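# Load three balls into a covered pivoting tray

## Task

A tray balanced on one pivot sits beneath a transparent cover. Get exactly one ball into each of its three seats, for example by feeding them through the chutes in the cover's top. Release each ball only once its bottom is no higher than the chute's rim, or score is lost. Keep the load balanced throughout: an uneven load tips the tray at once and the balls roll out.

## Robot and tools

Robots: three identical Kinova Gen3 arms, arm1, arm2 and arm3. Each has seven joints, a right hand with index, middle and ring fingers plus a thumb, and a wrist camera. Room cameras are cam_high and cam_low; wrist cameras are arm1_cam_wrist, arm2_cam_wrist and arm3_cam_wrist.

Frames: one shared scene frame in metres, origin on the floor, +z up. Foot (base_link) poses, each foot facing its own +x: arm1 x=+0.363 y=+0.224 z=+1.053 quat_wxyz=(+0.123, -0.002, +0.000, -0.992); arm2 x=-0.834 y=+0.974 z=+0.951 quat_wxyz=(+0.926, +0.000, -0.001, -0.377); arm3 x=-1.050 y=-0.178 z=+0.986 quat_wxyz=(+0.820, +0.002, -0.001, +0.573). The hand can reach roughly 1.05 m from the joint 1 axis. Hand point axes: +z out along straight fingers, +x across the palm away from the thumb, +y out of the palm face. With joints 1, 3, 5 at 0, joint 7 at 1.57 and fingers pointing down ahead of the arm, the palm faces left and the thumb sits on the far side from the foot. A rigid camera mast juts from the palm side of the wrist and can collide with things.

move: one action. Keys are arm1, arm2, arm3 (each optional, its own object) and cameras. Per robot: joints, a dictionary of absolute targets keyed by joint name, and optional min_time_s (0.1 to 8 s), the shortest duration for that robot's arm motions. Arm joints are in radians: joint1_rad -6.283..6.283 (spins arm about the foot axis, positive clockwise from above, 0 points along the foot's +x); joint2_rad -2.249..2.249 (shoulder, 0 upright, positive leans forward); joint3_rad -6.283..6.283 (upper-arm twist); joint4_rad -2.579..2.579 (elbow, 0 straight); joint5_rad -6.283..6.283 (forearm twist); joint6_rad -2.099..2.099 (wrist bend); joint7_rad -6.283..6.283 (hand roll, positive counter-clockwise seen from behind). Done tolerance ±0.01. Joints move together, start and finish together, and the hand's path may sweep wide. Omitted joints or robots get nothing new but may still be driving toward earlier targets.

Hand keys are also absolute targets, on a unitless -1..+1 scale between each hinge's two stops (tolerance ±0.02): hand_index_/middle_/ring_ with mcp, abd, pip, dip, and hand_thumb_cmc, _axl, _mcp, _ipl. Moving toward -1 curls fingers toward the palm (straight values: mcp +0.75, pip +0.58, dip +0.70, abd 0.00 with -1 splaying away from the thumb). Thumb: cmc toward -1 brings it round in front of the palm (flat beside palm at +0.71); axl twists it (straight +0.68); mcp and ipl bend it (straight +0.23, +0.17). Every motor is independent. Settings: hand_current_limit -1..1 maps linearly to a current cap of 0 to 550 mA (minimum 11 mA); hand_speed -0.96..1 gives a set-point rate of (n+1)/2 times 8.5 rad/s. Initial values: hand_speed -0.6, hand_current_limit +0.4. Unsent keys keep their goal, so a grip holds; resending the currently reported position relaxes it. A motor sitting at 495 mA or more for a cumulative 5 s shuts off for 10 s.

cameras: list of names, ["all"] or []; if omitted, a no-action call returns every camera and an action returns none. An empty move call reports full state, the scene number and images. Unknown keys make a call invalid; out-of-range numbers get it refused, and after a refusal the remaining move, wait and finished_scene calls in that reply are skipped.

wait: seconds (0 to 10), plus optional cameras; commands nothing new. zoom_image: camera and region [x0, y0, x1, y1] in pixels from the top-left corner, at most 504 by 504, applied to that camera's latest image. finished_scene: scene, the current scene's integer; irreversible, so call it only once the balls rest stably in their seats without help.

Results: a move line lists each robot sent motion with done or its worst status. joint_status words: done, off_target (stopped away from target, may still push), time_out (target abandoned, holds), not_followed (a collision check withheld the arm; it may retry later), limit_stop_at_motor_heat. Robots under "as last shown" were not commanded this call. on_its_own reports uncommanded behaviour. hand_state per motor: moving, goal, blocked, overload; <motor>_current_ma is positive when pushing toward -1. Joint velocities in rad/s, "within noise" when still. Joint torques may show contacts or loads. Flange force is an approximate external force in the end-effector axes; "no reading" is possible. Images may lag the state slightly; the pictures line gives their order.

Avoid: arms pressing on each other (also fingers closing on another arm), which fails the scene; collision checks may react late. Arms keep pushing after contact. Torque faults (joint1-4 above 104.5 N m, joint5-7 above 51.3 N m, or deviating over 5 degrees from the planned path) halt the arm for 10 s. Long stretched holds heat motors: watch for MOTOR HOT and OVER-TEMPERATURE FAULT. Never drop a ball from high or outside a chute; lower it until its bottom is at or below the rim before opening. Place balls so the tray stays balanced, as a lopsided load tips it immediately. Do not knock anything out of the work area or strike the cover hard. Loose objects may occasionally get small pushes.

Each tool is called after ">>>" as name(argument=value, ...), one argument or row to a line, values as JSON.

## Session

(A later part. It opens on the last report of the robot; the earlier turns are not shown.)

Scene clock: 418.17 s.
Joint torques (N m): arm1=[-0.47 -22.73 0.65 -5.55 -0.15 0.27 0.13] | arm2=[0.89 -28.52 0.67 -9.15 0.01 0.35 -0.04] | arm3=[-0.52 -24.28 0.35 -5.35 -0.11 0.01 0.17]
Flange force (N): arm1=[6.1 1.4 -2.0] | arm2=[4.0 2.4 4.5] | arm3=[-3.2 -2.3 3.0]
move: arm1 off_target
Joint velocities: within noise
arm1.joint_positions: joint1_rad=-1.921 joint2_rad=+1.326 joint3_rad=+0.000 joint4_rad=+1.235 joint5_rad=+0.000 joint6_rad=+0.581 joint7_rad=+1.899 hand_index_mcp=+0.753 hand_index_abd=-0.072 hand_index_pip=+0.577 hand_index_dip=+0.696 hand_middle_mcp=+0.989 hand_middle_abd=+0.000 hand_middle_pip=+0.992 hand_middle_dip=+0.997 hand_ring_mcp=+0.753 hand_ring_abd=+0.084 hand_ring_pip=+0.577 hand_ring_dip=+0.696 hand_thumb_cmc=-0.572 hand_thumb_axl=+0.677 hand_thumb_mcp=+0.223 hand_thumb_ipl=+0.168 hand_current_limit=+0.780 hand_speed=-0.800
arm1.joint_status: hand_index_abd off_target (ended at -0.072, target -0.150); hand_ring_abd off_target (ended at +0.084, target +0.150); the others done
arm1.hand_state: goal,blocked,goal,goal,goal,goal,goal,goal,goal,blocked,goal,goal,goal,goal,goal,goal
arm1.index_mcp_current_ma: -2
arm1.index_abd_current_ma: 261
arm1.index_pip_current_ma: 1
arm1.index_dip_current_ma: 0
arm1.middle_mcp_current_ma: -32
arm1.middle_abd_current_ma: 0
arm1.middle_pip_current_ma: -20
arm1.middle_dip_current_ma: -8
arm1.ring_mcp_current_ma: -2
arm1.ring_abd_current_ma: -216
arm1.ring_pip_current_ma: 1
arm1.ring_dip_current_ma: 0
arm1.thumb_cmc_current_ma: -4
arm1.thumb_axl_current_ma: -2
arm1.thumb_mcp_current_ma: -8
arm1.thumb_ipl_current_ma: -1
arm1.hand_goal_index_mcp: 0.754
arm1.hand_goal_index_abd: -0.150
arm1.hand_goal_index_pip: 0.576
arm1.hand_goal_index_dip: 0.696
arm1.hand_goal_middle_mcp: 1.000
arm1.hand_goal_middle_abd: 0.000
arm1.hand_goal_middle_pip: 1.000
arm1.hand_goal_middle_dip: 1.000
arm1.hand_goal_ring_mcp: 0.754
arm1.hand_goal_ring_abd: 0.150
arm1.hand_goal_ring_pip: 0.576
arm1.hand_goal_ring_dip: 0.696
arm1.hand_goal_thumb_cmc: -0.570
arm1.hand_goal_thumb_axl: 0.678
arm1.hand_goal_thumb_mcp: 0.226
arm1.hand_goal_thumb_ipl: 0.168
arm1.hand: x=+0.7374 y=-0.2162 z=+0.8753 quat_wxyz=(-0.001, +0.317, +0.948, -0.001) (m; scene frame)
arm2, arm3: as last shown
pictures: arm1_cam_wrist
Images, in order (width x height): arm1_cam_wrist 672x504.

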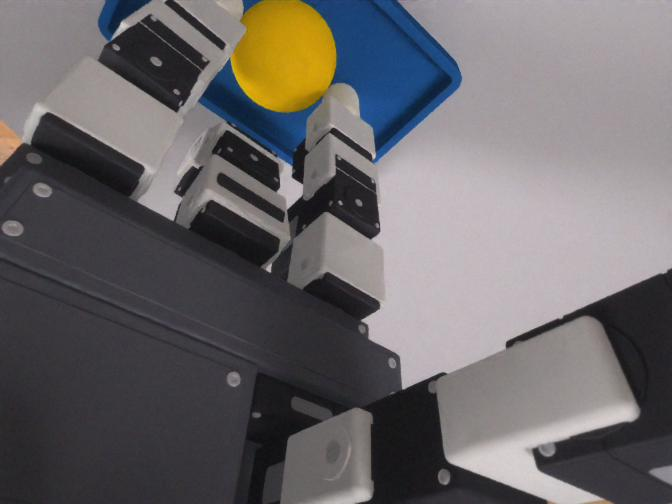

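>>> move(
  arm1={"joints":{"hand_index_abd":0.04,"hand_ring_abd":-0.04,"hand_speed":0}},
)

>>> move(
  arm1={"joints":{"joint2_rad":1.3431,"joint4_rad":1.2192,"joint6_rad":0.5793},"min_time_s":0.7},
)

>>> move(
  arm1={"joints":{"hand_index_abd":-0.15,"hand_ring_abd":0.15,"hand_speed":-0.8}},
  cameras=["arm1_cam_wrist"],
)

>>> zoom_image(
  camera="arm1_cam_wrist",
  region=[180, 0, 380, 140],
)

>>> move(
  arm1={"joints":{"hand_index_abd":-0.22,"hand_ring_abd":0.22}},
)

>>> move(
  arm1={"joints":{"joint2_rad":1.2198,"joint4_rad":1.2852,"joint6_rad":0.6366},"min_time_s":3},
  cameras=["arm1_cam_wrist","cam_low"],
)

Scene clock: 462.30 s.
Joint torques (N m): arm1=[-0.43 -22.64 0.7 -5.44 -0.15 0.39 0.13] | arm2=[0.87 -28.48 0.67 -9.15 0.03 0.37 -0.02] | arm3=[-0.5 -24.3 0.36 -5.33 -0.12 0.02 0.18]
Flange force (N): arm1=[6.1 1.5 -2.0] | arm2=[4.2 2.5 4.5] | arm3=[-3.4 -2.3 3.1]
move: arm1 done
Joint velocities: within noise
arm1.joint_positions: joint1_rad=-1.921 joint2_rad=+1.326 joint3_rad=+0.000 joint4_rad=+1.235 joint5_rad=+0.000 joint6_rad=+0.581 joint7_rad=+1.899 hand_index_mcp=+0.753 hand_index_abd=+0.038 hand_index_pip=+0.577 hand_index_dip=+0.696 hand_middle_mcp=+0.989 hand_middle_abd=+0.000 hand_middle_pip=+0.992 hand_middle_dip=+0.997 hand_ring_mcp=+0.753 hand_ring_abd=-0.038 hand_ring_pip=+0.577 hand_ring_dip=+0.696 hand_thumb_cmc=-0.572 hand_thumb_axl=+0.677 hand_thumb_mcp=+0.223 hand_thumb_ipl=+0.168 hand_current_limit=+0.780 hand_speed=+0.000
arm1.joint_status: all done
arm1.hand_state: goal,goal,goal,goal,goal,goal,goal,goal,goal,goal,goal,goal,goal,goal,goal,goal
arm1.index_mcp_current_ma: -2
arm1.index_abd_current_ma: -4
arm1.index_pip_current_ma: 1
arm1.index_dip_current_ma: 0
arm1.middle_mcp_current_ma: -32
arm1.middle_abd_current_ma: 0
arm1.middle_pip_current_ma: -20
arm1.middle_dip_current_ma: -8
arm1.ring_mcp_current_ma: -2
arm1.ring_abd_current_ma: 4
arm1.ring_pip_current_ma: 1
arm1.ring_dip_current_ma: 0
arm1.thumb_cmc_current_ma: -4
arm1.thumb_axl_current_ma: -2
arm1.thumb_mcp_current_ma: -8
arm1.thumb_ipl_current_ma: -1
arm1.hand_goal_index_mcp: 0.754
arm1.hand_goal_index_abd: 0.040
arm1.hand_goal_index_pip: 0.576
arm1.hand_goal_index_dip: 0.696
arm1.hand_goal_middle_mcp: 1.000
arm1.hand_goal_middle_abd: 0.000
arm1.hand_goal_middle_pip: 1.000
arm1.hand_goal_middle_dip: 1.000
arm1.hand_goal_ring_mcp: 0.754
arm1.hand_goal_ring_abd: -0.040
arm1.hand_goal_ring_pip: 0.576
arm1.hand_goal_ring_dip: 0.696
arm1.hand_goal_thumb_cmc: -0.570
arm1.hand_goal_thumb_axl: 0.678
arm1.hand_goal_thumb_mcp: 0.226
arm1.hand_goal_thumb_ipl: 0.168
arm1.hand: x=+0.7374 y=-0.2162 z=+0.8753 quat_wxyz=(-0.001, +0.317, +0.948, -0.001) (m; scene frame)
arm2, arm3: as last shown
pictures: none

Scene clock: 463.30 s.
Joint torques (N m): arm1=[-0.42 -22.71 0.74 -5.41 -0.14 0.38 0.11] | arm2=[0.82 -28.51 0.65 -9.13 0.02 0.39 -0.05] | arm3=[-0.54 -24.31 0.36 -5.36 -0.11 0.01 0.19]
Flange force (N): arm1=[6.0 1.4 -2.0] | arm2=[4.1 2.3 4.5] | arm3=[-3.2 -2.3 3.1]
move: arm1 done
Joint velocities: within noise
arm1.joint_positions: joint1_rad=-1.921 joint2_rad=+1.343 joint3_rad=+0.000 joint4_rad=+1.219 joint5_rad=+0.000 joint6_rad=+0.579 joint7_rad=+1.899 hand_index_mcp=+0.753 hand_index_abd=+0.038 hand_index_pip=+0.577 hand_index_dip=+0.696 hand_middle_mcp=+0.989 hand_middle_abd=+0.000 hand_middle_pip=+0.992 hand_middle_dip=+0.997 hand_ring_mcp=+0.753 hand_ring_abd=-0.038 hand_ring_pip=+0.577 hand_ring_dip=+0.696 hand_thumb_cmc=-0.572 hand_thumb_axl=+0.677 hand_thumb_mcp=+0.223 hand_thumb_ipl=+0.168 hand_current_limit=+0.780 hand_speed=+0.000
arm1.joint_status: all done
arm1.hand_state: goal,goal,goal,goal,goal,goal,goal,goal,goal,goal,goal,goal,goal,goal,goal,goal
arm1.index_mcp_current_ma: -2
arm1.index_abd_current_ma: -4
arm1.index_pip_current_ma: 1
arm1.index_dip_current_ma: 0
arm1.middle_mcp_current_ma: -32
arm1.middle_abd_current_ma: 0
arm1.middle_pip_current_ma: -20
arm1.middle_dip_current_ma: -8
arm1.ring_mcp_current_ma: -2
arm1.ring_abd_current_ma: 4
arm1.ring_pip_current_ma: 1
arm1.ring_dip_current_ma: 0
arm1.thumb_cmc_current_ma: -4
arm1.thumb_axl_current_ma: -2
arm1.thumb_mcp_current_ma: -8
arm1.thumb_ipl_current_ma: -1
arm1.hand_goal_index_mcp: 0.754
arm1.hand_goal_index_abd: 0.040
arm1.hand_goal_index_pip: 0.576
arm1.hand_goal_index_dip: 0.696
arm1.hand_goal_middle_mcp: 1.000
arm1.hand_goal_middle_abd: 0.000
arm1.hand_goal_middle_pip: 1.000
arm1.hand_goal_middle_dip: 1.000
arm1.hand_goal_ring_mcp: 0.754
arm1.hand_goal_ring_abd: -0.040
arm1.hand_goal_ring_pip: 0.576
arm1.hand_goal_ring_dip: 0.696
arm1.hand_goal_thumb_cmc: -0.570
arm1.hand_goal_thumb_axl: 0.678
arm1.hand_goal_thumb_mcp: 0.226
arm1.hand_goal_thumb_ipl: 0.168
arm1.hand: x=+0.7381 y=-0.2173 z=+0.8680 quat_wxyz=(-0.001, +0.317, +0.948, -0.001) (m; scene frame)
arm2, arm3: as last shown
arm3.index_abd_current_ma: 490
pictures: none

Scene clock: 463.97 s.
Joint torques (N m): arm1=[-0.51 -23.15 0.63 -5.63 -0.16 0.31 0.13] | arm2=[0.95 -28.5 0.73 -9.1 0.02 0.4 -0.03] | arm3=[-0.5 -24.31 0.34 -5.33 -0.11 0 0.2]
Flange force (N): arm1=[6.2 1.4 -1.4] | arm2=[3.9 2.4 4.5] | arm3=[-3.4 -2.3 3.1]
move: arm1 off_target
Joint velocities: within noise
arm1.joint_positions: joint1_rad=-1.921 joint2_rad=+1.343 joint3_rad=+0.000 joint4_rad=+1.219 joint5_rad=+0.000 joint6_rad=+0.579 joint7_rad=+1.899 hand_index_mcp=+0.753 hand_index_abd=-0.076 hand_index_pip=+0.577 hand_index_dip=+0.696 hand_middle_mcp=+0.989 hand_middle_abd=+0.000 hand_middle_pip=+0.992 hand_middle_dip=+0.997 hand_ring_mcp=+0.753 hand_ring_abd=+0.076 hand_ring_pip=+0.577 hand_ring_dip=+0.696 hand_thumb_cmc=-0.572 hand_thumb_axl=+0.677 hand_thumb_mcp=+0.223 hand_thumb_ipl=+0.168 hand_current_limit=+0.780 hand_speed=-0.800
arm1.joint_status: hand_index_abd off_target (ended at -0.076, target -0.150); hand_ring_abd off_target (ended at +0.076, target +0.150); the others done
arm1.hand_state: goal,blocked,goal,goal,goal,goal,goal,goal,goal,blocked,goal,goal,goal,goal,goal,goal
arm1.index_mcp_current_ma: -2
arm1.index_abd_current_ma: 247
arm1.index_pip_current_ma: 1
arm1.index_dip_current_ma: 0
arm1.middle_mcp_current_ma: -32
arm1.middle_abd_current_ma: 0
arm1.middle_pip_current_ma: -20
arm1.middle_dip_current_ma: -8
arm1.ring_mcp_current_ma: -2
arm1.ring_abd_current_ma: -245
arm1.ring_pip_current_ma: 1
arm1.ring_dip_current_ma: 0
arm1.thumb_cmc_current_ma: -4
arm1.thumb_axl_current_ma: -2
arm1.thumb_mcp_current_ma: -8
arm1.thumb_ipl_current_ma: -1
arm1.hand_goal_index_mcp: 0.754
arm1.hand_goal_index_abd: -0.150
arm1.hand_goal_index_pip: 0.576
arm1.hand_goal_index_dip: 0.696
arm1.hand_goal_middle_mcp: 1.000
arm1.hand_goal_middle_abd: 0.000
arm1.hand_goal_middle_pip: 1.000
arm1.hand_goal_middle_dip: 1.000
arm1.hand_goal_ring_mcp: 0.754
arm1.hand_goal_ring_abd: 0.150
arm1.hand_goal_ring_pip: 0.576
arm1.hand_goal_ring_dip: 0.696
arm1.hand_goal_thumb_cmc: -0.570
arm1.hand_goal_thumb_axl: 0.678
arm1.hand_goal_thumb_mcp: 0.226
arm1.hand_goal_thumb_ipl: 0.168
arm1.hand: x=+0.7381 y=-0.2173 z=+0.8680 quat_wxyz=(-0.001, +0.317, +0.948, -0.001) (m; scene frame)
arm2, arm3: as last shown
pictures: arm1_cam_wrist
Images, in order (width x height): arm1_cam_wrist 672x504.

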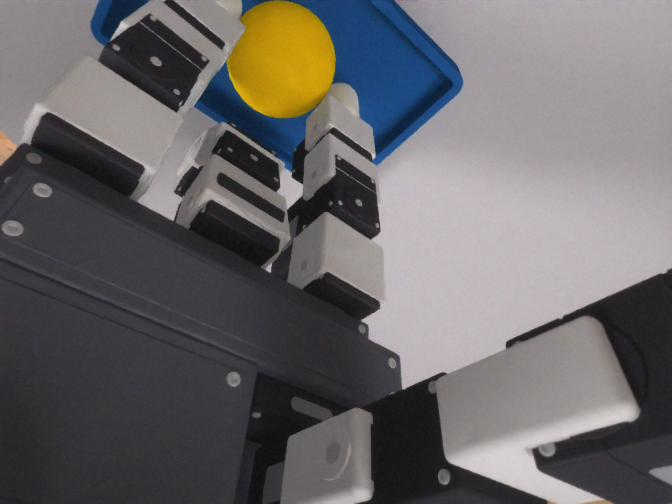

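Scaled by 2.520 from the camera's 672x504 image, which has a finer 960x720 frame.

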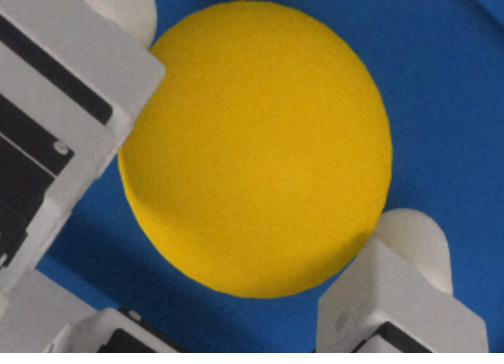

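Scene clock: 464.40 s.
Joint torques (N m): arm1=[-0.5 -23.25 0.62 -5.66 -0.14 0.31 0.11] | arm2=[0.9 -28.48 0.65 -9.12 0.06 0.39 -0.03] | arm3=[-0.5 -24.29 0.33 -5.34 -0.12 -0.01 0.18]
Flange force (N): arm1=[6.2 1.4 -1.3] | arm2=[4.1 2.4 4.5] | arm3=[-3.4 -2.3 3.0]
move: arm1 off_target
Joint velocities: within noise
arm1.joint_positions: joint1_rad=-1.921 joint2_rad=+1.343 joint3_rad=+0.000 joint4_rad=+1.219 joint5_rad=+0.000 joint6_rad=+0.579 joint7_rad=+1.899 hand_index_mcp=+0.753 hand_index_abd=-0.076 hand_index_pip=+0.577 hand_index_dip=+0.696 hand_middle_mcp=+0.989 hand_middle_abd=+0.000 hand_middle_pip=+0.992 hand_middle_dip=+0.997 hand_ring_mcp=+0.753 hand_ring_abd=+0.084 hand_ring_pip=+0.577 hand_ring_dip=+0.696 hand_thumb_cmc=-0.572 hand_thumb_axl=+0.677 hand_thumb_mcp=+0.223 hand_thumb_ipl=+0.168 hand_current_limit=+0.780 hand_speed=-0.800
arm1.joint_status: hand_index_abd off_target (ended at -0.076, target -0.220); hand_ring_abd off_target (ended at +0.084, target +0.220)
arm1.hand_state: goal,blocked,goal,goal,goal,goal,goal,goal,goal,blocked,goal,goal,goal,goal,goal,goal
arm1.index_mcp_current_ma: -2
arm1.index_abd_current_ma: 489
arm1.index_pip_current_ma: 1
arm1.index_dip_current_ma: 0
arm1.middle_mcp_current_ma: -32
arm1.middle_abd_current_ma: 0
arm1.middle_pip_current_ma: -20
arm1.middle_dip_current_ma: -8
arm1.ring_mcp_current_ma: -2
arm1.ring_abd_current_ma: -489
arm1.ring_pip_current_ma: 1
arm1.ring_dip_current_ma: 0
arm1.thumb_cmc_current_ma: -4
arm1.thumb_axl_current_ma: -2
arm1.thumb_mcp_current_ma: -8
arm1.thumb_ipl_current_ma: -1
arm1.hand_goal_index_mcp: 0.754
arm1.hand_goal_index_abd: -0.220
arm1.hand_goal_index_pip: 0.576
arm1.hand_goal_index_dip: 0.696
arm1.hand_goal_middle_mcp: 1.000
arm1.hand_goal_middle_abd: 0.000
arm1.hand_goal_middle_pip: 1.000
arm1.hand_goal_middle_dip: 1.000
arm1.hand_goal_ring_mcp: 0.754
arm1.hand_goal_ring_abd: 0.220
arm1.hand_goal_ring_pip: 0.576
arm1.hand_goal_ring_dip: 0.696
arm1.hand_goal_thumb_cmc: -0.570
arm1.hand_goal_thumb_axl: 0.678
arm1.hand_goal_thumb_mcp: 0.226
arm1.hand_goal_thumb_ipl: 0.168
arm1.hand: x=+0.7381 y=-0.2173 z=+0.8680 quat_wxyz=(-0.001, +0.317, +0.948, -0.001) (m; scene frame)
arm2.joint_positions: joint1_rad=-2.006 joint2_rad=+1.236 joint3_rad=+0.000 joint4_rad=+0.745 joint5_rad=+0.000 joint6_rad=+1.161 joint7_rad=+1.816 hand_index_mcp=+0.753 hand_index_abd=-0.086 hand_index_pip=+0.577 hand_index_dip=+0.696 hand_middle_mcp=+0.990 hand_middle_abd=+0.000 hand_middle_pip=+0.994 hand_middle_dip=+0.996 hand_ring_mcp=+0.753 hand_ring_abd=+0.085 hand_ring_pip=+0.577 hand_ring_dip=+0.696 hand_thumb_cmc=-0.568 hand_thumb_axl=+0.677 hand_thumb_mcp=+0.224 hand_thumb_ipl=+0.168 hand_current_limit=+0.780 hand_speed=-0.800
arm2.joint_status: not commanded
arm2.hand_state: goal,blocked,goal,goal,goal,goal,goal,goal,goal,blocked,goal,goal,goal,goal,goal,goal
arm2.index_mcp_current_ma: 0
arm2.index_abd_current_ma: 490
arm2.index_pip_current_ma: 0
arm2.index_dip_current_ma: 0
arm2.middle_mcp_current_ma: -12
arm2.middle_abd_current_ma: 0
arm2.middle_pip_current_ma: -6
arm2.middle_dip_current_ma: -3
arm2.ring_mcp_current_ma: 0
arm2.ring_abd_current_ma: -489
arm2.ring_pip_current_ma: 0
arm2.ring_dip_current_ma: 0
arm2.thumb_cmc_current_ma: 1
arm2.thumb_axl_current_ma: 0
arm2.thumb_mcp_current_ma: -2
arm2.thumb_ipl_current_ma: 0
arm2.hand_goal_index_mcp: 0.754
arm2.hand_goal_index_abd: -0.310
arm2.hand_goal_index_pip: 0.576
arm2.hand_goal_index_dip: 0.696
arm2.hand_goal_middle_mcp: 1.000
arm2.hand_goal_middle_abd: 0.000
arm2.hand_goal_middle_pip: 1.000
arm2.hand_goal_middle_dip: 1.000
arm2.hand_goal_ring_mcp: 0.754
arm2.hand_goal_ring_abd: 0.310
arm2.hand_goal_ring_pip: 0.576
arm2.hand_goal_ring_dip: 0.696
arm2.hand_goal_thumb_cmc: -0.570
arm2.hand_goal_thumb_axl: 0.678
arm2.hand_goal_thumb_mcp: 0.226
arm2.hand_goal_thumb_ipl: 0.168
arm2.hand: x=-0.6666 y=+1.6432 z=+0.9481 quat_wxyz=(+0.001, -0.674, +0.739, -0.001) (m; scene frame)
arm3.joint_positions: joint1_rad=-1.398 joint2_rad=+1.053 joint3_rad=+0.000 joint4_rad=+1.363 joint5_rad=+0.000 joint6_rad=+0.726 joint7_rad=+1.920 hand_index_mcp=+0.753 hand_index_abd=-0.079 hand_index_pip=+0.577 hand_index_dip=+0.696 hand_middle_mcp=+0.993 hand_middle_abd=+0.000 hand_middle_pip=+0.994 hand_middle_dip=+0.997 hand_ring_mcp=+0.753 hand_ring_abd=+0.084 hand_ring_pip=+0.577 hand_ring_dip=+0.696 hand_thumb_cmc=-0.572 hand_thumb_axl=+0.677 hand_thumb_mcp=+0.223 hand_thumb_ipl=+0.168 hand_current_limit=+0.780 hand_speed=-0.800
arm3.joint_status: not commanded
arm3.hand_state: goal,blocked,goal,goal,goal,goal,goal,goal,goal,blocked,goal,goal,goal,goal,goal,goal
arm3.index_mcp_current_ma: 0
arm3.index_abd_current_ma: 490
arm3.index_pip_current_ma: 0
arm3.index_dip_current_ma: 0
arm3.middle_mcp_current_ma: -4
arm3.middle_abd_current_ma: 0
arm3.middle_pip_current_ma: -3
arm3.middle_dip_current_ma: -1
arm3.ring_mcp_current_ma: 0
arm3.ring_abd_current_ma: -489
arm3.ring_pip_current_ma: 0
arm3.ring_dip_current_ma: 0
arm3.thumb_cmc_current_ma: -1
arm3.thumb_axl_current_ma: 0
arm3.thumb_mcp_current_ma: -1
arm3.thumb_ipl_current_ma: 0
arm3.hand_goal_index_mcp: 0.754
arm3.hand_goal_index_abd: -0.390
arm3.hand_goal_index_pip: 0.576
arm3.hand_goal_index_dip: 0.696
arm3.hand_goal_middle_mcp: 1.000
arm3.hand_goal_middle_abd: 0.000
arm3.hand_goal_middle_pip: 1.000
arm3.hand_goal_middle_dip: 1.000
arm3.hand_goal_ring_mcp: 0.754
arm3.hand_goal_ring_abd: 0.390
arm3.hand_goal_ring_pip: 0.576
arm3.hand_goal_ring_dip: 0.696
arm3.hand_goal_thumb_cmc: -0.570
arm3.hand_goal_thumb_axl: 0.678
arm3.hand_goal_thumb_mcp: 0.226
arm3.hand_goal_thumb_ipl: 0.168
arm3.hand: x=-1.5721 y=+0.0510 z=+0.9429 quat_wxyz=(+0.002, -0.996, +0.087, +0.000) (m; scene frame)
pictures: none

Scene clock: 467.70 s.
Joint torques (N m): arm1=[-0.44 -23.32 0.72 -6.13 -0.14 0.4 0.13] | arm2=[0.94 -28.48 0.72 -9.06 0.01 0.37 -0.02] | arm3=[-0.52 -24.32 0.36 -5.36 -0.12 0.02 0.16]
Flange force (N): arm1=[6.1 1.5 0.1] | arm2=[3.5 2.3 4.4] | arm3=[-3.2 -2.3 3.1]
move: arm1 done
Joint velocities: within noise
arm1.joint_positions: joint1_rad=-1.921 joint2_rad=+1.220 joint3_rad=+0.000 joint4_rad=+1.285 joint5_rad=+0.000 joint6_rad=+0.637 joint7_rad=+1.899 hand_index_mcp=+0.753 hand_index_abd=-0.076 hand_index_pip=+0.577 hand_index_dip=+0.696 hand_middle_mcp=+0.989 hand_middle_abd=+0.000 hand_middle_pip=+0.992 hand_middle_dip=+0.997 hand_ring_mcp=+0.753 hand_ring_abd=+0.084 hand_ring_pip=+0.577 hand_ring_dip=+0.696 hand_thumb_cmc=-0.572 hand_thumb_axl=+0.677 hand_thumb_mcp=+0.223 hand_thumb_ipl=+0.168 hand_current_limit=+0.780 hand_speed=-0.800
arm1.joint_status: all done
arm1.hand_state: goal,blocked,goal,goal,goal,goal,goal,goal,goal,blocked,goal,goal,goal,goal,goal,goal
arm1.index_mcp_current_ma: -2
arm1.index_abd_current_ma: 489
arm1.index_pip_current_ma: 1
arm1.index_dip_current_ma: 0
arm1.middle_mcp_current_ma: -32
arm1.middle_abd_current_ma: 0
arm1.middle_pip_current_ma: -20
arm1.middle_dip_current_ma: -8
arm1.ring_mcp_current_ma: -2
arm1.ring_abd_current_ma: -489
arm1.ring_pip_current_ma: 1
arm1.ring_dip_current_ma: 0
arm1.thumb_cmc_current_ma: -4
arm1.thumb_axl_current_ma: -2
arm1.thumb_mcp_current_ma: -8
arm1.thumb_ipl_current_ma: -1
arm1.hand_goal_index_mcp: 0.754
arm1.hand_goal_index_abd: -0.220
arm1.hand_goal_index_pip: 0.576
arm1.hand_goal_index_dip: 0.696
arm1.hand_goal_middle_mcp: 1.000
arm1.hand_goal_middle_abd: 0.000
arm1.hand_goal_middle_pip: 1.000
arm1.hand_goal_middle_dip: 1.000
arm1.hand_goal_ring_mcp: 0.754
arm1.hand_goal_ring_abd: 0.220
arm1.hand_goal_ring_pip: 0.576
arm1.hand_goal_ring_dip: 0.696
arm1.hand_goal_thumb_cmc: -0.570
arm1.hand_goal_thumb_axl: 0.678
arm1.hand_goal_thumb_mcp: 0.226
arm1.hand_goal_thumb_ipl: 0.168
arm1.hand: x=+0.7383 y=-0.2172 z=+0.9280 quat_wxyz=(-0.001, +0.317, +0.948, -0.001) (m; scene frame)
arm2, arm3: as last shown
pictures: arm1_cam_wrist, cam_low
Images, in order (width x height): arm1_cam_wrist 672x504, cam_low 672x504.

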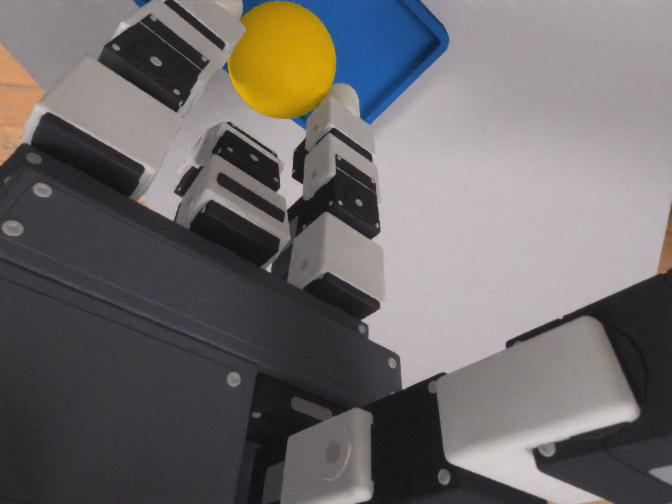

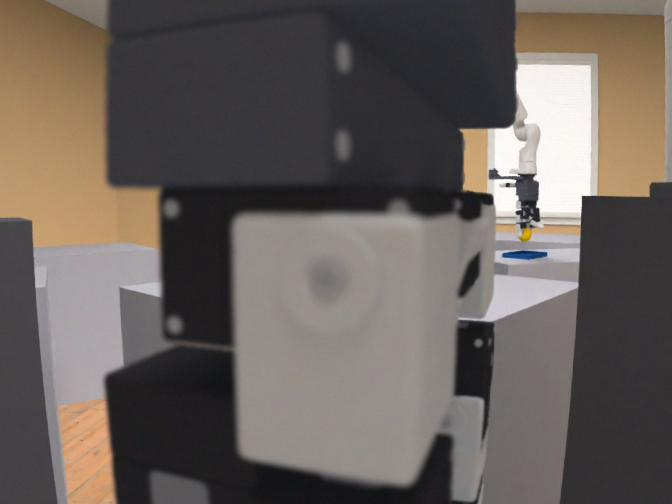

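>>> move(
  arm1={"joints":{"joint1_rad":0.2557,"joint2_rad":0.5053,"joint4_rad":1.7358,"joint6_rad":0.9005,"joint7_rad":2.6285},"min_time_s":6},
  arm2={"joints":{"joint1_rad":0.1358,"joint2_rad":0.3181,"joint4_rad":1.6623,"joint6_rad":1.1612,"joint7_rad":2.4819},"min_time_s":6},
  arm3={"joints":{"joint1_rad":0.4044,"joint2_rad":0.3541,"joint4_rad":1.7282,"joint6_rad":1.0593,"joint7_rad":2.8519},"min_time_s":6},
  cameras=["cam_low"],
)

>>> move(
  arm1={"joints":{"joint2_rad":1.283,"joint4_rad":0.4098,"joint6_rad":1.4488},"min_time_s":4.5},
  arm2={"joints":{"joint2_rad":0.8377,"joint4_rad":1.0469,"joint6_rad":1.257},"min_time_s":4.5},
  arm3={"joints":{"joint2_rad":0.8936,"joint4_rad":1.0473,"joint6_rad":1.2007},"min_time_s":4.5},
  cameras=["all"],
)

>>> zoom_image(
  camera="arm1_cam_wrist",
  region=[200, 0, 420, 160],
)

>>> zoom_image(
  camera="arm2_cam_wrist",
  region=[200, 0, 420, 160],
)

>>> zoom_image(
  camera="arm3_cam_wrist",
  region=[200, 0, 420, 160],
)

>>> zoom_image(
  camera="cam_low",
  region=[230, 130, 420, 230],
)

Scene clock: 520.90 s.
Joint torques (N m): arm1=[-0.53 -15.89 0.51 -7.83 -0.11 0.42 0.12] | arm2=[0.82 -15.16 0.46 -9.08 0.06 0.46 -0.06] | arm3=[-0.67 -15.26 0.1 -7.12 -0.05 0.02 0.18]
Flange force (N): arm1=[2.9 4.1 3.2] | arm2=[-0.3 2.4 5.8] | arm3=[0.1 -3.3 0.9]
move: arm1 done; arm2 done; arm3 done
Joint velocities: within noise
arm1.joint_positions: joint1_rad=+0.256 joint2_rad=+0.505 joint3_rad=+0.000 joint4_rad=+1.736 joint5_rad=+0.000 joint6_rad=+0.901 joint7_rad=+2.628 hand_index_mcp=+0.753 hand_index_abd=-0.076 hand_index_pip=+0.577 hand_index_dip=+0.696 hand_middle_mcp=+0.989 hand_middle_abd=+0.000 hand_middle_pip=+0.992 hand_middle_dip=+0.997 hand_ring_mcp=+0.753 hand_ring_abd=+0.084 hand_ring_pip=+0.577 hand_ring_dip=+0.696 hand_thumb_cmc=-0.572 hand_thumb_axl=+0.677 hand_thumb_mcp=+0.223 hand_thumb_ipl=+0.168 hand_current_limit=+0.780 hand_speed=-0.800
arm1.joint_status: all done
arm1.hand_state: goal,blocked,goal,goal,goal,goal,goal,goal,goal,blocked,goal,goal,goal,goal,goal,goal
arm1.index_mcp_current_ma: -2
arm1.index_abd_current_ma: 489
arm1.index_pip_current_ma: 1
arm1.index_dip_current_ma: 0
arm1.middle_mcp_current_ma: -32
arm1.middle_abd_current_ma: 0
arm1.middle_pip_current_ma: -20
arm1.middle_dip_current_ma: -8
arm1.ring_mcp_current_ma: -2
arm1.ring_abd_current_ma: -489
arm1.ring_pip_current_ma: 1
arm1.ring_dip_current_ma: 0
arm1.thumb_cmc_current_ma: -4
arm1.thumb_axl_current_ma: -2
arm1.thumb_mcp_current_ma: -8
arm1.thumb_ipl_current_ma: -1
arm1.hand_goal_index_mcp: 0.754
arm1.hand_goal_index_abd: -0.220
arm1.hand_goal_index_pip: 0.576
arm1.hand_goal_index_dip: 0.696
arm1.hand_goal_middle_mcp: 1.000
arm1.hand_goal_middle_abd: 0.000
arm1.hand_goal_middle_pip: 1.000
arm1.hand_goal_middle_dip: 1.000
arm1.hand_goal_ring_mcp: 0.754
arm1.hand_goal_ring_abd: 0.220
arm1.hand_goal_ring_pip: 0.576
arm1.hand_goal_ring_dip: 0.696
arm1.hand_goal_thumb_cmc: -0.570
arm1.hand_goal_thumb_axl: 0.678
arm1.hand_goal_thumb_mcp: 0.226
arm1.hand_goal_thumb_ipl: 0.168
arm1.hand: x=-0.0240 y=+0.1910 z=+1.2110 quat_wxyz=(+0.000, +0.866, +0.501, -0.002) (m; scene frame)
arm2.joint_positions: joint1_rad=+0.136 joint2_rad=+0.318 joint3_rad=+0.000 joint4_rad=+1.662 joint5_rad=+0.000 joint6_rad=+1.161 joint7_rad=+2.482 hand_index_mcp=+0.753 hand_index_abd=-0.087 hand_index_pip=+0.577 hand_index_dip=+0.696 hand_middle_mcp=+0.990 hand_middle_abd=+0.000 hand_middle_pip=+0.994 hand_middle_dip=+0.996 hand_ring_mcp=+0.753 hand_ring_abd=+0.085 hand_ring_pip=+0.577 hand_ring_dip=+0.696 hand_thumb_cmc=-0.568 hand_thumb_axl=+0.677 hand_thumb_mcp=+0.224 hand_thumb_ipl=+0.168 hand_current_limit=+0.780 hand_speed=-0.800
arm2.joint_status: all done
arm2.hand_state: goal,blocked,goal,goal,goal,goal,goal,goal,goal,blocked,goal,goal,goal,goal,goal,goal
arm2.index_mcp_current_ma: 0
arm2.index_abd_current_ma: 489
arm2.index_pip_current_ma: 0
arm2.index_dip_current_ma: 0
arm2.middle_mcp_current_ma: -12
arm2.middle_abd_current_ma: 0
arm2.middle_pip_current_ma: -6
arm2.middle_dip_current_ma: -3
arm2.ring_mcp_current_ma: 0
arm2.ring_abd_current_ma: -489
arm2.ring_pip_current_ma: 0
arm2.ring_dip_current_ma: 0
arm2.thumb_cmc_current_ma: 1
arm2.thumb_axl_current_ma: 0
arm2.thumb_mcp_current_ma: -2
arm2.thumb_ipl_current_ma: 0
arm2.hand_goal_index_mcp: 0.754
arm2.hand_goal_index_abd: -0.310
arm2.hand_goal_index_pip: 0.576
arm2.hand_goal_index_dip: 0.696
arm2.hand_goal_middle_mcp: 1.000
arm2.hand_goal_middle_abd: 0.000
arm2.hand_goal_middle_pip: 1.000
arm2.hand_goal_middle_dip: 1.000
arm2.hand_goal_ring_mcp: 0.754
arm2.hand_goal_ring_abd: 0.310
arm2.hand_goal_ring_pip: 0.576
arm2.hand_goal_ring_dip: 0.696
arm2.hand_goal_thumb_cmc: -0.570
arm2.hand_goal_thumb_axl: 0.678
arm2.hand_goal_thumb_mcp: 0.226
arm2.hand_goal_thumb_ipl: 0.168
arm2.hand: x=-0.5736 y=+0.7127 z=+1.2100 quat_wxyz=(+0.001, -0.001, +1.000, +0.000) (m; scene frame)
arm3.joint_positions: joint1_rad=+0.404 joint2_rad=+0.354 joint3_rad=+0.000 joint4_rad=+1.728 joint5_rad=+0.000 joint6_rad=+1.059 joint7_rad=+2.852 hand_index_mcp=+0.753 hand_index_abd=-0.079 hand_index_pip=+0.577 hand_index_dip=+0.696 hand_middle_mcp=+0.993 hand_middle_abd=+0.000 hand_middle_pip=+0.994 hand_middle_dip=+0.997 hand_ring_mcp=+0.753 hand_ring_abd=+0.084 hand_ring_pip=+0.577 hand_ring_dip=+0.696 hand_thumb_cmc=-0.572 hand_thumb_axl=+0.677 hand_thumb_mcp=+0.223 hand_thumb_ipl=+0.168 hand_current_limit=+0.780 hand_speed=-0.800
arm3.joint_status: all done
arm3.hand_state: goal,blocked,goal,goal,goal,goal,goal,goal,goal,blocked,goal,goal,goal,goal,goal,goal
arm3.index_mcp_current_ma: 0
arm3.index_abd_current_ma: 489
arm3.index_pip_current_ma: 0
arm3.index_dip_current_ma: 0
arm3.middle_mcp_current_ma: -4
arm3.middle_abd_current_ma: 0
arm3.middle_pip_current_ma: -3
arm3.middle_dip_current_ma: -1
arm3.ring_mcp_current_ma: 0
arm3.ring_abd_current_ma: -489
arm3.ring_pip_current_ma: 0
arm3.ring_dip_current_ma: 0
arm3.thumb_cmc_current_ma: -1
arm3.thumb_axl_current_ma: 0
arm3.thumb_mcp_current_ma: -1
arm3.thumb_ipl_current_ma: 0
arm3.hand_goal_index_mcp: 0.754
arm3.hand_goal_index_abd: -0.390
arm3.hand_goal_index_pip: 0.576
arm3.hand_goal_index_dip: 0.696
arm3.hand_goal_middle_mcp: 1.000
arm3.hand_goal_middle_abd: 0.000
arm3.hand_goal_middle_pip: 1.000
arm3.hand_goal_middle_dip: 1.000
arm3.hand_goal_ring_mcp: 0.754
arm3.hand_goal_ring_abd: 0.390
arm3.hand_goal_ring_pip: 0.576
arm3.hand_goal_ring_dip: 0.696
arm3.hand_goal_thumb_cmc: -0.570
arm3.hand_goal_thumb_axl: 0.678
arm3.hand_goal_thumb_mcp: 0.226
arm3.hand_goal_thumb_ipl: 0.168
arm3.hand: x=-0.8292 y=+0.0870 z=+1.2110 quat_wxyz=(+0.002, -0.867, +0.499, +0.001) (m; scene frame)
pictures: cam_low
Images, in order (width x height): cam_low 672x504.

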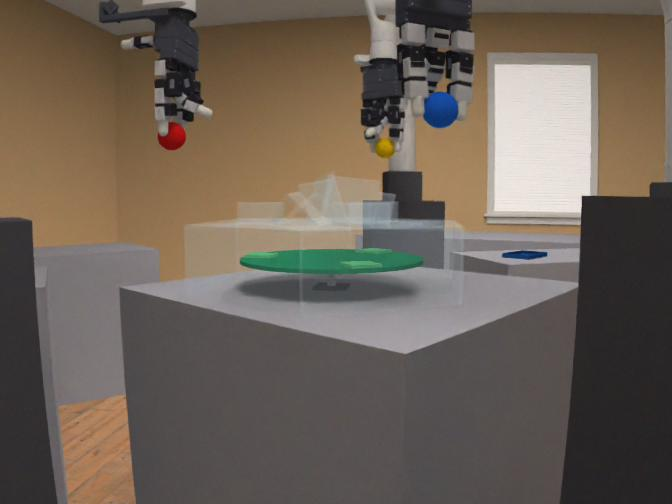

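Scene clock: 525.80 s.
Joint torques (N m): arm1=[-0.58 -27.37 0.69 -9.67 -0.09 0.42 0.13] | arm2=[0.83 -24.57 0.62 -9.4 0.06 0.41 -0.05] | arm3=[-0.67 -24.91 0.31 -7.61 -0.07 0.05 0.17]
Flange force (N): arm1=no reading | arm2=[0.6 3.1 5.3] | arm3=[-0.8 -6.0 1.5]
move: arm1 done; arm2 done; arm3 done
Joint velocities: within noise
arm1.joint_positions: joint1_rad=+0.256 joint2_rad=+1.283 joint3_rad=+0.000 joint4_rad=+0.410 joint5_rad=+0.000 joint6_rad=+1.449 joint7_rad=+2.628 hand_index_mcp=+0.753 hand_index_abd=-0.076 hand_index_pip=+0.577 hand_index_dip=+0.696 hand_middle_mcp=+0.989 hand_middle_abd=+0.000 hand_middle_pip=+0.992 hand_middle_dip=+0.997 hand_ring_mcp=+0.753 hand_ring_abd=+0.084 hand_ring_pip=+0.577 hand_ring_dip=+0.696 hand_thumb_cmc=-0.572 hand_thumb_axl=+0.677 hand_thumb_mcp=+0.223 hand_thumb_ipl=+0.168 hand_current_limit=+0.780 hand_speed=-0.800
arm1.joint_status: all done
arm1.hand_state: goal,blocked,goal,goal,goal,goal,goal,goal,goal,blocked,goal,goal,goal,goal,goal,goal
arm1.index_mcp_current_ma: -2
arm1.index_abd_current_ma: 489
arm1.index_pip_current_ma: 1
arm1.index_dip_current_ma: 0
arm1.middle_mcp_current_ma: -32
arm1.middle_abd_current_ma: 0
arm1.middle_pip_current_ma: -20
arm1.middle_dip_current_ma: -8
arm1.ring_mcp_current_ma: -2
arm1.ring_abd_current_ma: -489
arm1.ring_pip_current_ma: 1
arm1.ring_dip_current_ma: 0
arm1.thumb_cmc_current_ma: -4
arm1.thumb_axl_current_ma: -2
arm1.thumb_mcp_current_ma: -8
arm1.thumb_ipl_current_ma: -1
arm1.hand_goal_index_mcp: 0.754
arm1.hand_goal_index_abd: -0.220
arm1.hand_goal_index_pip: 0.576
arm1.hand_goal_index_dip: 0.696
arm1.hand_goal_middle_mcp: 1.000
arm1.hand_goal_middle_abd: 0.000
arm1.hand_goal_middle_pip: 1.000
arm1.hand_goal_middle_dip: 1.000
arm1.hand_goal_ring_mcp: 0.754
arm1.hand_goal_ring_abd: 0.220
arm1.hand_goal_ring_pip: 0.576
arm1.hand_goal_ring_dip: 0.696
arm1.hand_goal_thumb_cmc: -0.570
arm1.hand_goal_thumb_axl: 0.678
arm1.hand_goal_thumb_mcp: 0.226
arm1.hand_goal_thumb_ipl: 0.168
arm1.hand: x=-0.2897 y=+0.1932 z=+1.1202 quat_wxyz=(+0.000, +0.866, +0.501, -0.002) (m; scene frame)
arm2.joint_positions: joint1_rad=+0.136 joint2_rad=+0.838 joint3_rad=+0.000 joint4_rad=+1.047 joint5_rad=+0.000 joint6_rad=+1.257 joint7_rad=+2.482 hand_index_mcp=+0.753 hand_index_abd=-0.087 hand_index_pip=+0.577 hand_index_dip=+0.696 hand_middle_mcp=+0.990 hand_middle_abd=+0.000 hand_middle_pip=+0.994 hand_middle_dip=+0.996 hand_ring_mcp=+0.753 hand_ring_abd=+0.085 hand_ring_pip=+0.577 hand_ring_dip=+0.696 hand_thumb_cmc=-0.568 hand_thumb_axl=+0.677 hand_thumb_mcp=+0.224 hand_thumb_ipl=+0.168 hand_current_limit=+0.780 hand_speed=-0.800
arm2.joint_status: all done
arm2.hand_state: goal,blocked,goal,goal,goal,goal,goal,goal,goal,blocked,goal,goal,goal,goal,goal,goal
arm2.index_mcp_current_ma: 0
arm2.index_abd_current_ma: 490
arm2.index_pip_current_ma: 0
arm2.index_dip_current_ma: 0
arm2.middle_mcp_current_ma: -12
arm2.middle_abd_current_ma: 0
arm2.middle_pip_current_ma: -6
arm2.middle_dip_current_ma: -3
arm2.ring_mcp_current_ma: 0
arm2.ring_abd_current_ma: -489
arm2.ring_pip_current_ma: 0
arm2.ring_dip_current_ma: 0
arm2.thumb_cmc_current_ma: 1
arm2.thumb_axl_current_ma: 0
arm2.thumb_mcp_current_ma: -2
arm2.thumb_ipl_current_ma: 0
arm2.hand_goal_index_mcp: 0.754
arm2.hand_goal_index_abd: -0.310
arm2.hand_goal_index_pip: 0.576
arm2.hand_goal_index_dip: 0.696
arm2.hand_goal_middle_mcp: 1.000
arm2.hand_goal_middle_abd: 0.000
arm2.hand_goal_middle_pip: 1.000
arm2.hand_goal_middle_dip: 1.000
arm2.hand_goal_ring_mcp: 0.754
arm2.hand_goal_ring_abd: 0.310
arm2.hand_goal_ring_pip: 0.576
arm2.hand_goal_ring_dip: 0.696
arm2.hand_goal_thumb_cmc: -0.570
arm2.hand_goal_thumb_axl: 0.678
arm2.hand_goal_thumb_mcp: 0.226
arm2.hand_goal_thumb_ipl: 0.168
arm2.hand: x=-0.4555 y=+0.5615 z=+1.1203 quat_wxyz=(+0.001, -0.001, +1.000, +0.000) (m; scene frame)
arm3.joint_positions: joint1_rad=+0.404 joint2_rad=+0.894 joint3_rad=+0.000 joint4_rad=+1.047 joint5_rad=+0.000 joint6_rad=+1.201 joint7_rad=+2.852 hand_index_mcp=+0.753 hand_index_abd=-0.079 hand_index_pip=+0.577 hand_index_dip=+0.696 hand_middle_mcp=+0.993 hand_middle_abd=+0.000 hand_middle_pip=+0.994 hand_middle_dip=+0.997 hand_ring_mcp=+0.753 hand_ring_abd=+0.084 hand_ring_pip=+0.577 hand_ring_dip=+0.696 hand_thumb_cmc=-0.572 hand_thumb_axl=+0.677 hand_thumb_mcp=+0.223 hand_thumb_ipl=+0.168 hand_current_limit=+0.780 hand_speed=-0.800
arm3.joint_status: all done
arm3.hand_state: goal,blocked,goal,goal,goal,goal,goal,goal,goal,blocked,goal,goal,goal,goal,goal,goal
arm3.index_mcp_current_ma: 0
arm3.index_abd_current_ma: 490
arm3.index_pip_current_ma: 0
arm3.index_dip_current_ma: 0
arm3.middle_mcp_current_ma: -4
arm3.middle_abd_current_ma: 0
arm3.middle_pip_current_ma: -3
arm3.middle_dip_current_ma: -1
arm3.ring_mcp_current_ma: 0
arm3.ring_abd_current_ma: -489
arm3.ring_pip_current_ma: 0
arm3.ring_dip_current_ma: 0
arm3.thumb_cmc_current_ma: -1
arm3.thumb_axl_current_ma: 0
arm3.thumb_mcp_current_ma: -1
arm3.thumb_ipl_current_ma: 0
arm3.hand_goal_index_mcp: 0.754
arm3.hand_goal_index_abd: -0.390
arm3.hand_goal_index_pip: 0.576
arm3.hand_goal_index_dip: 0.696
arm3.hand_goal_middle_mcp: 1.000
arm3.hand_goal_middle_abd: 0.000
arm3.hand_goal_middle_pip: 1.000
arm3.hand_goal_middle_dip: 1.000
arm3.hand_goal_ring_mcp: 0.754
arm3.hand_goal_ring_abd: 0.390
arm3.hand_goal_ring_pip: 0.576
arm3.hand_goal_ring_dip: 0.696
arm3.hand_goal_thumb_cmc: -0.570
arm3.hand_goal_thumb_axl: 0.678
arm3.hand_goal_thumb_mcp: 0.226
arm3.hand_goal_thumb_ipl: 0.168
arm3.hand: x=-0.6915 y=+0.2337 z=+1.1208 quat_wxyz=(+0.002, -0.867, +0.499, +0.001) (m; scene frame)
pictures: arm1_cam_wrist, arm2_cam_wrist, arm3_cam_wrist, cam_high, cam_low
Images, in order (width x height): arm1_cam_wrist 672x504, arm2_cam_wrist 672x504, arm3_cam_wrist 672x504, cam_high 672x504, cam_low 672x504.

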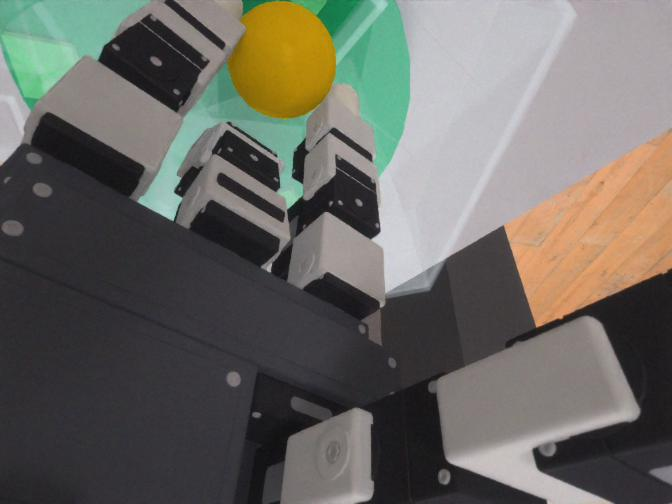

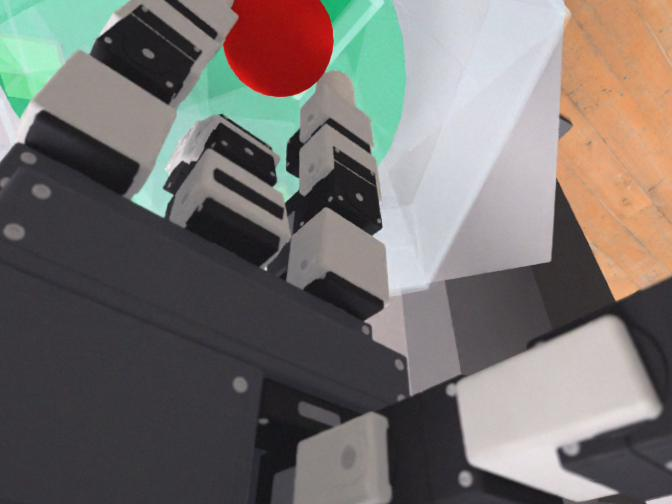

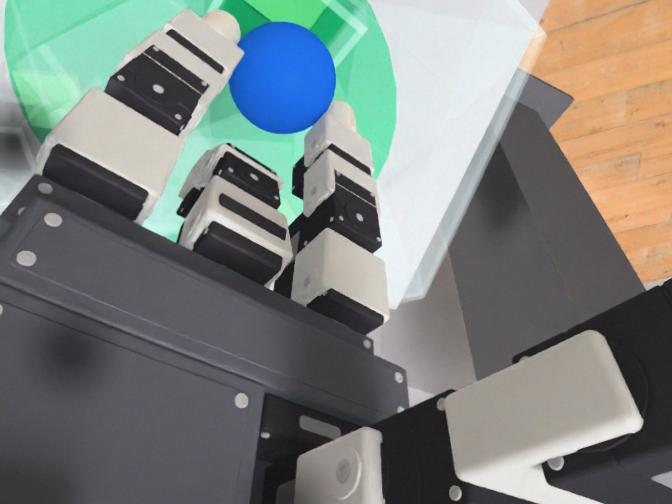

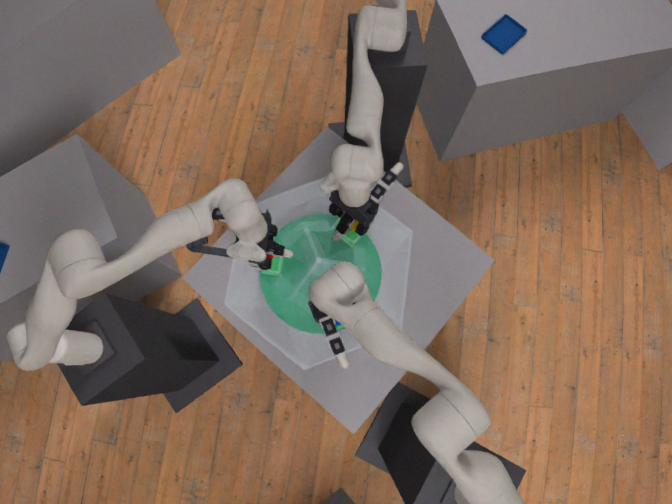

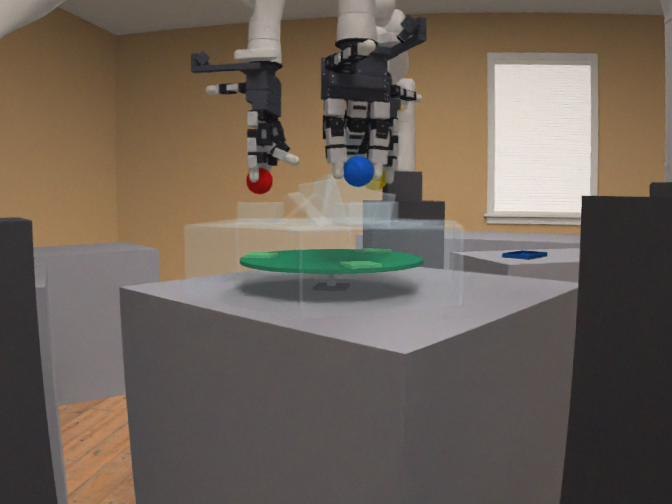

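Scaled by 2.291 from the camera's 672x504 image, which has a finer 960x720 frame.

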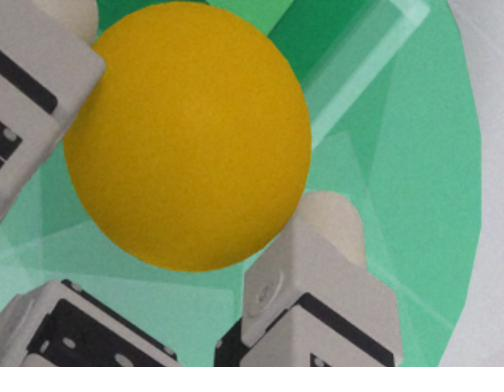

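Scaled by 2.291 from the camera's 672x504 image, which has a finer 960x720 frame.

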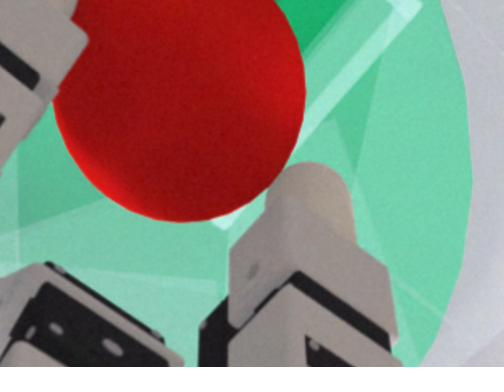

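Scaled by 2.291 from the camera's 672x504 image, which has a finer 960x720 frame.

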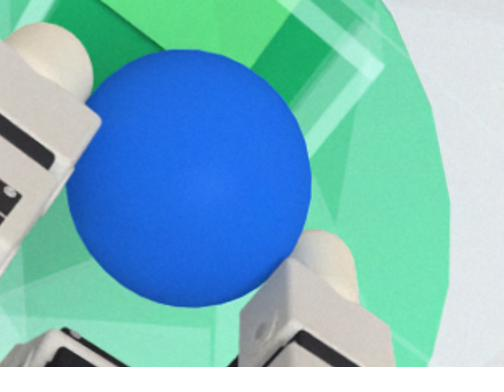

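Scaled by 2.653 from the camera's 672x504 image, which has a finer 960x720 frame.

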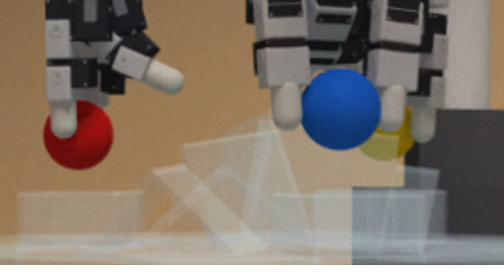

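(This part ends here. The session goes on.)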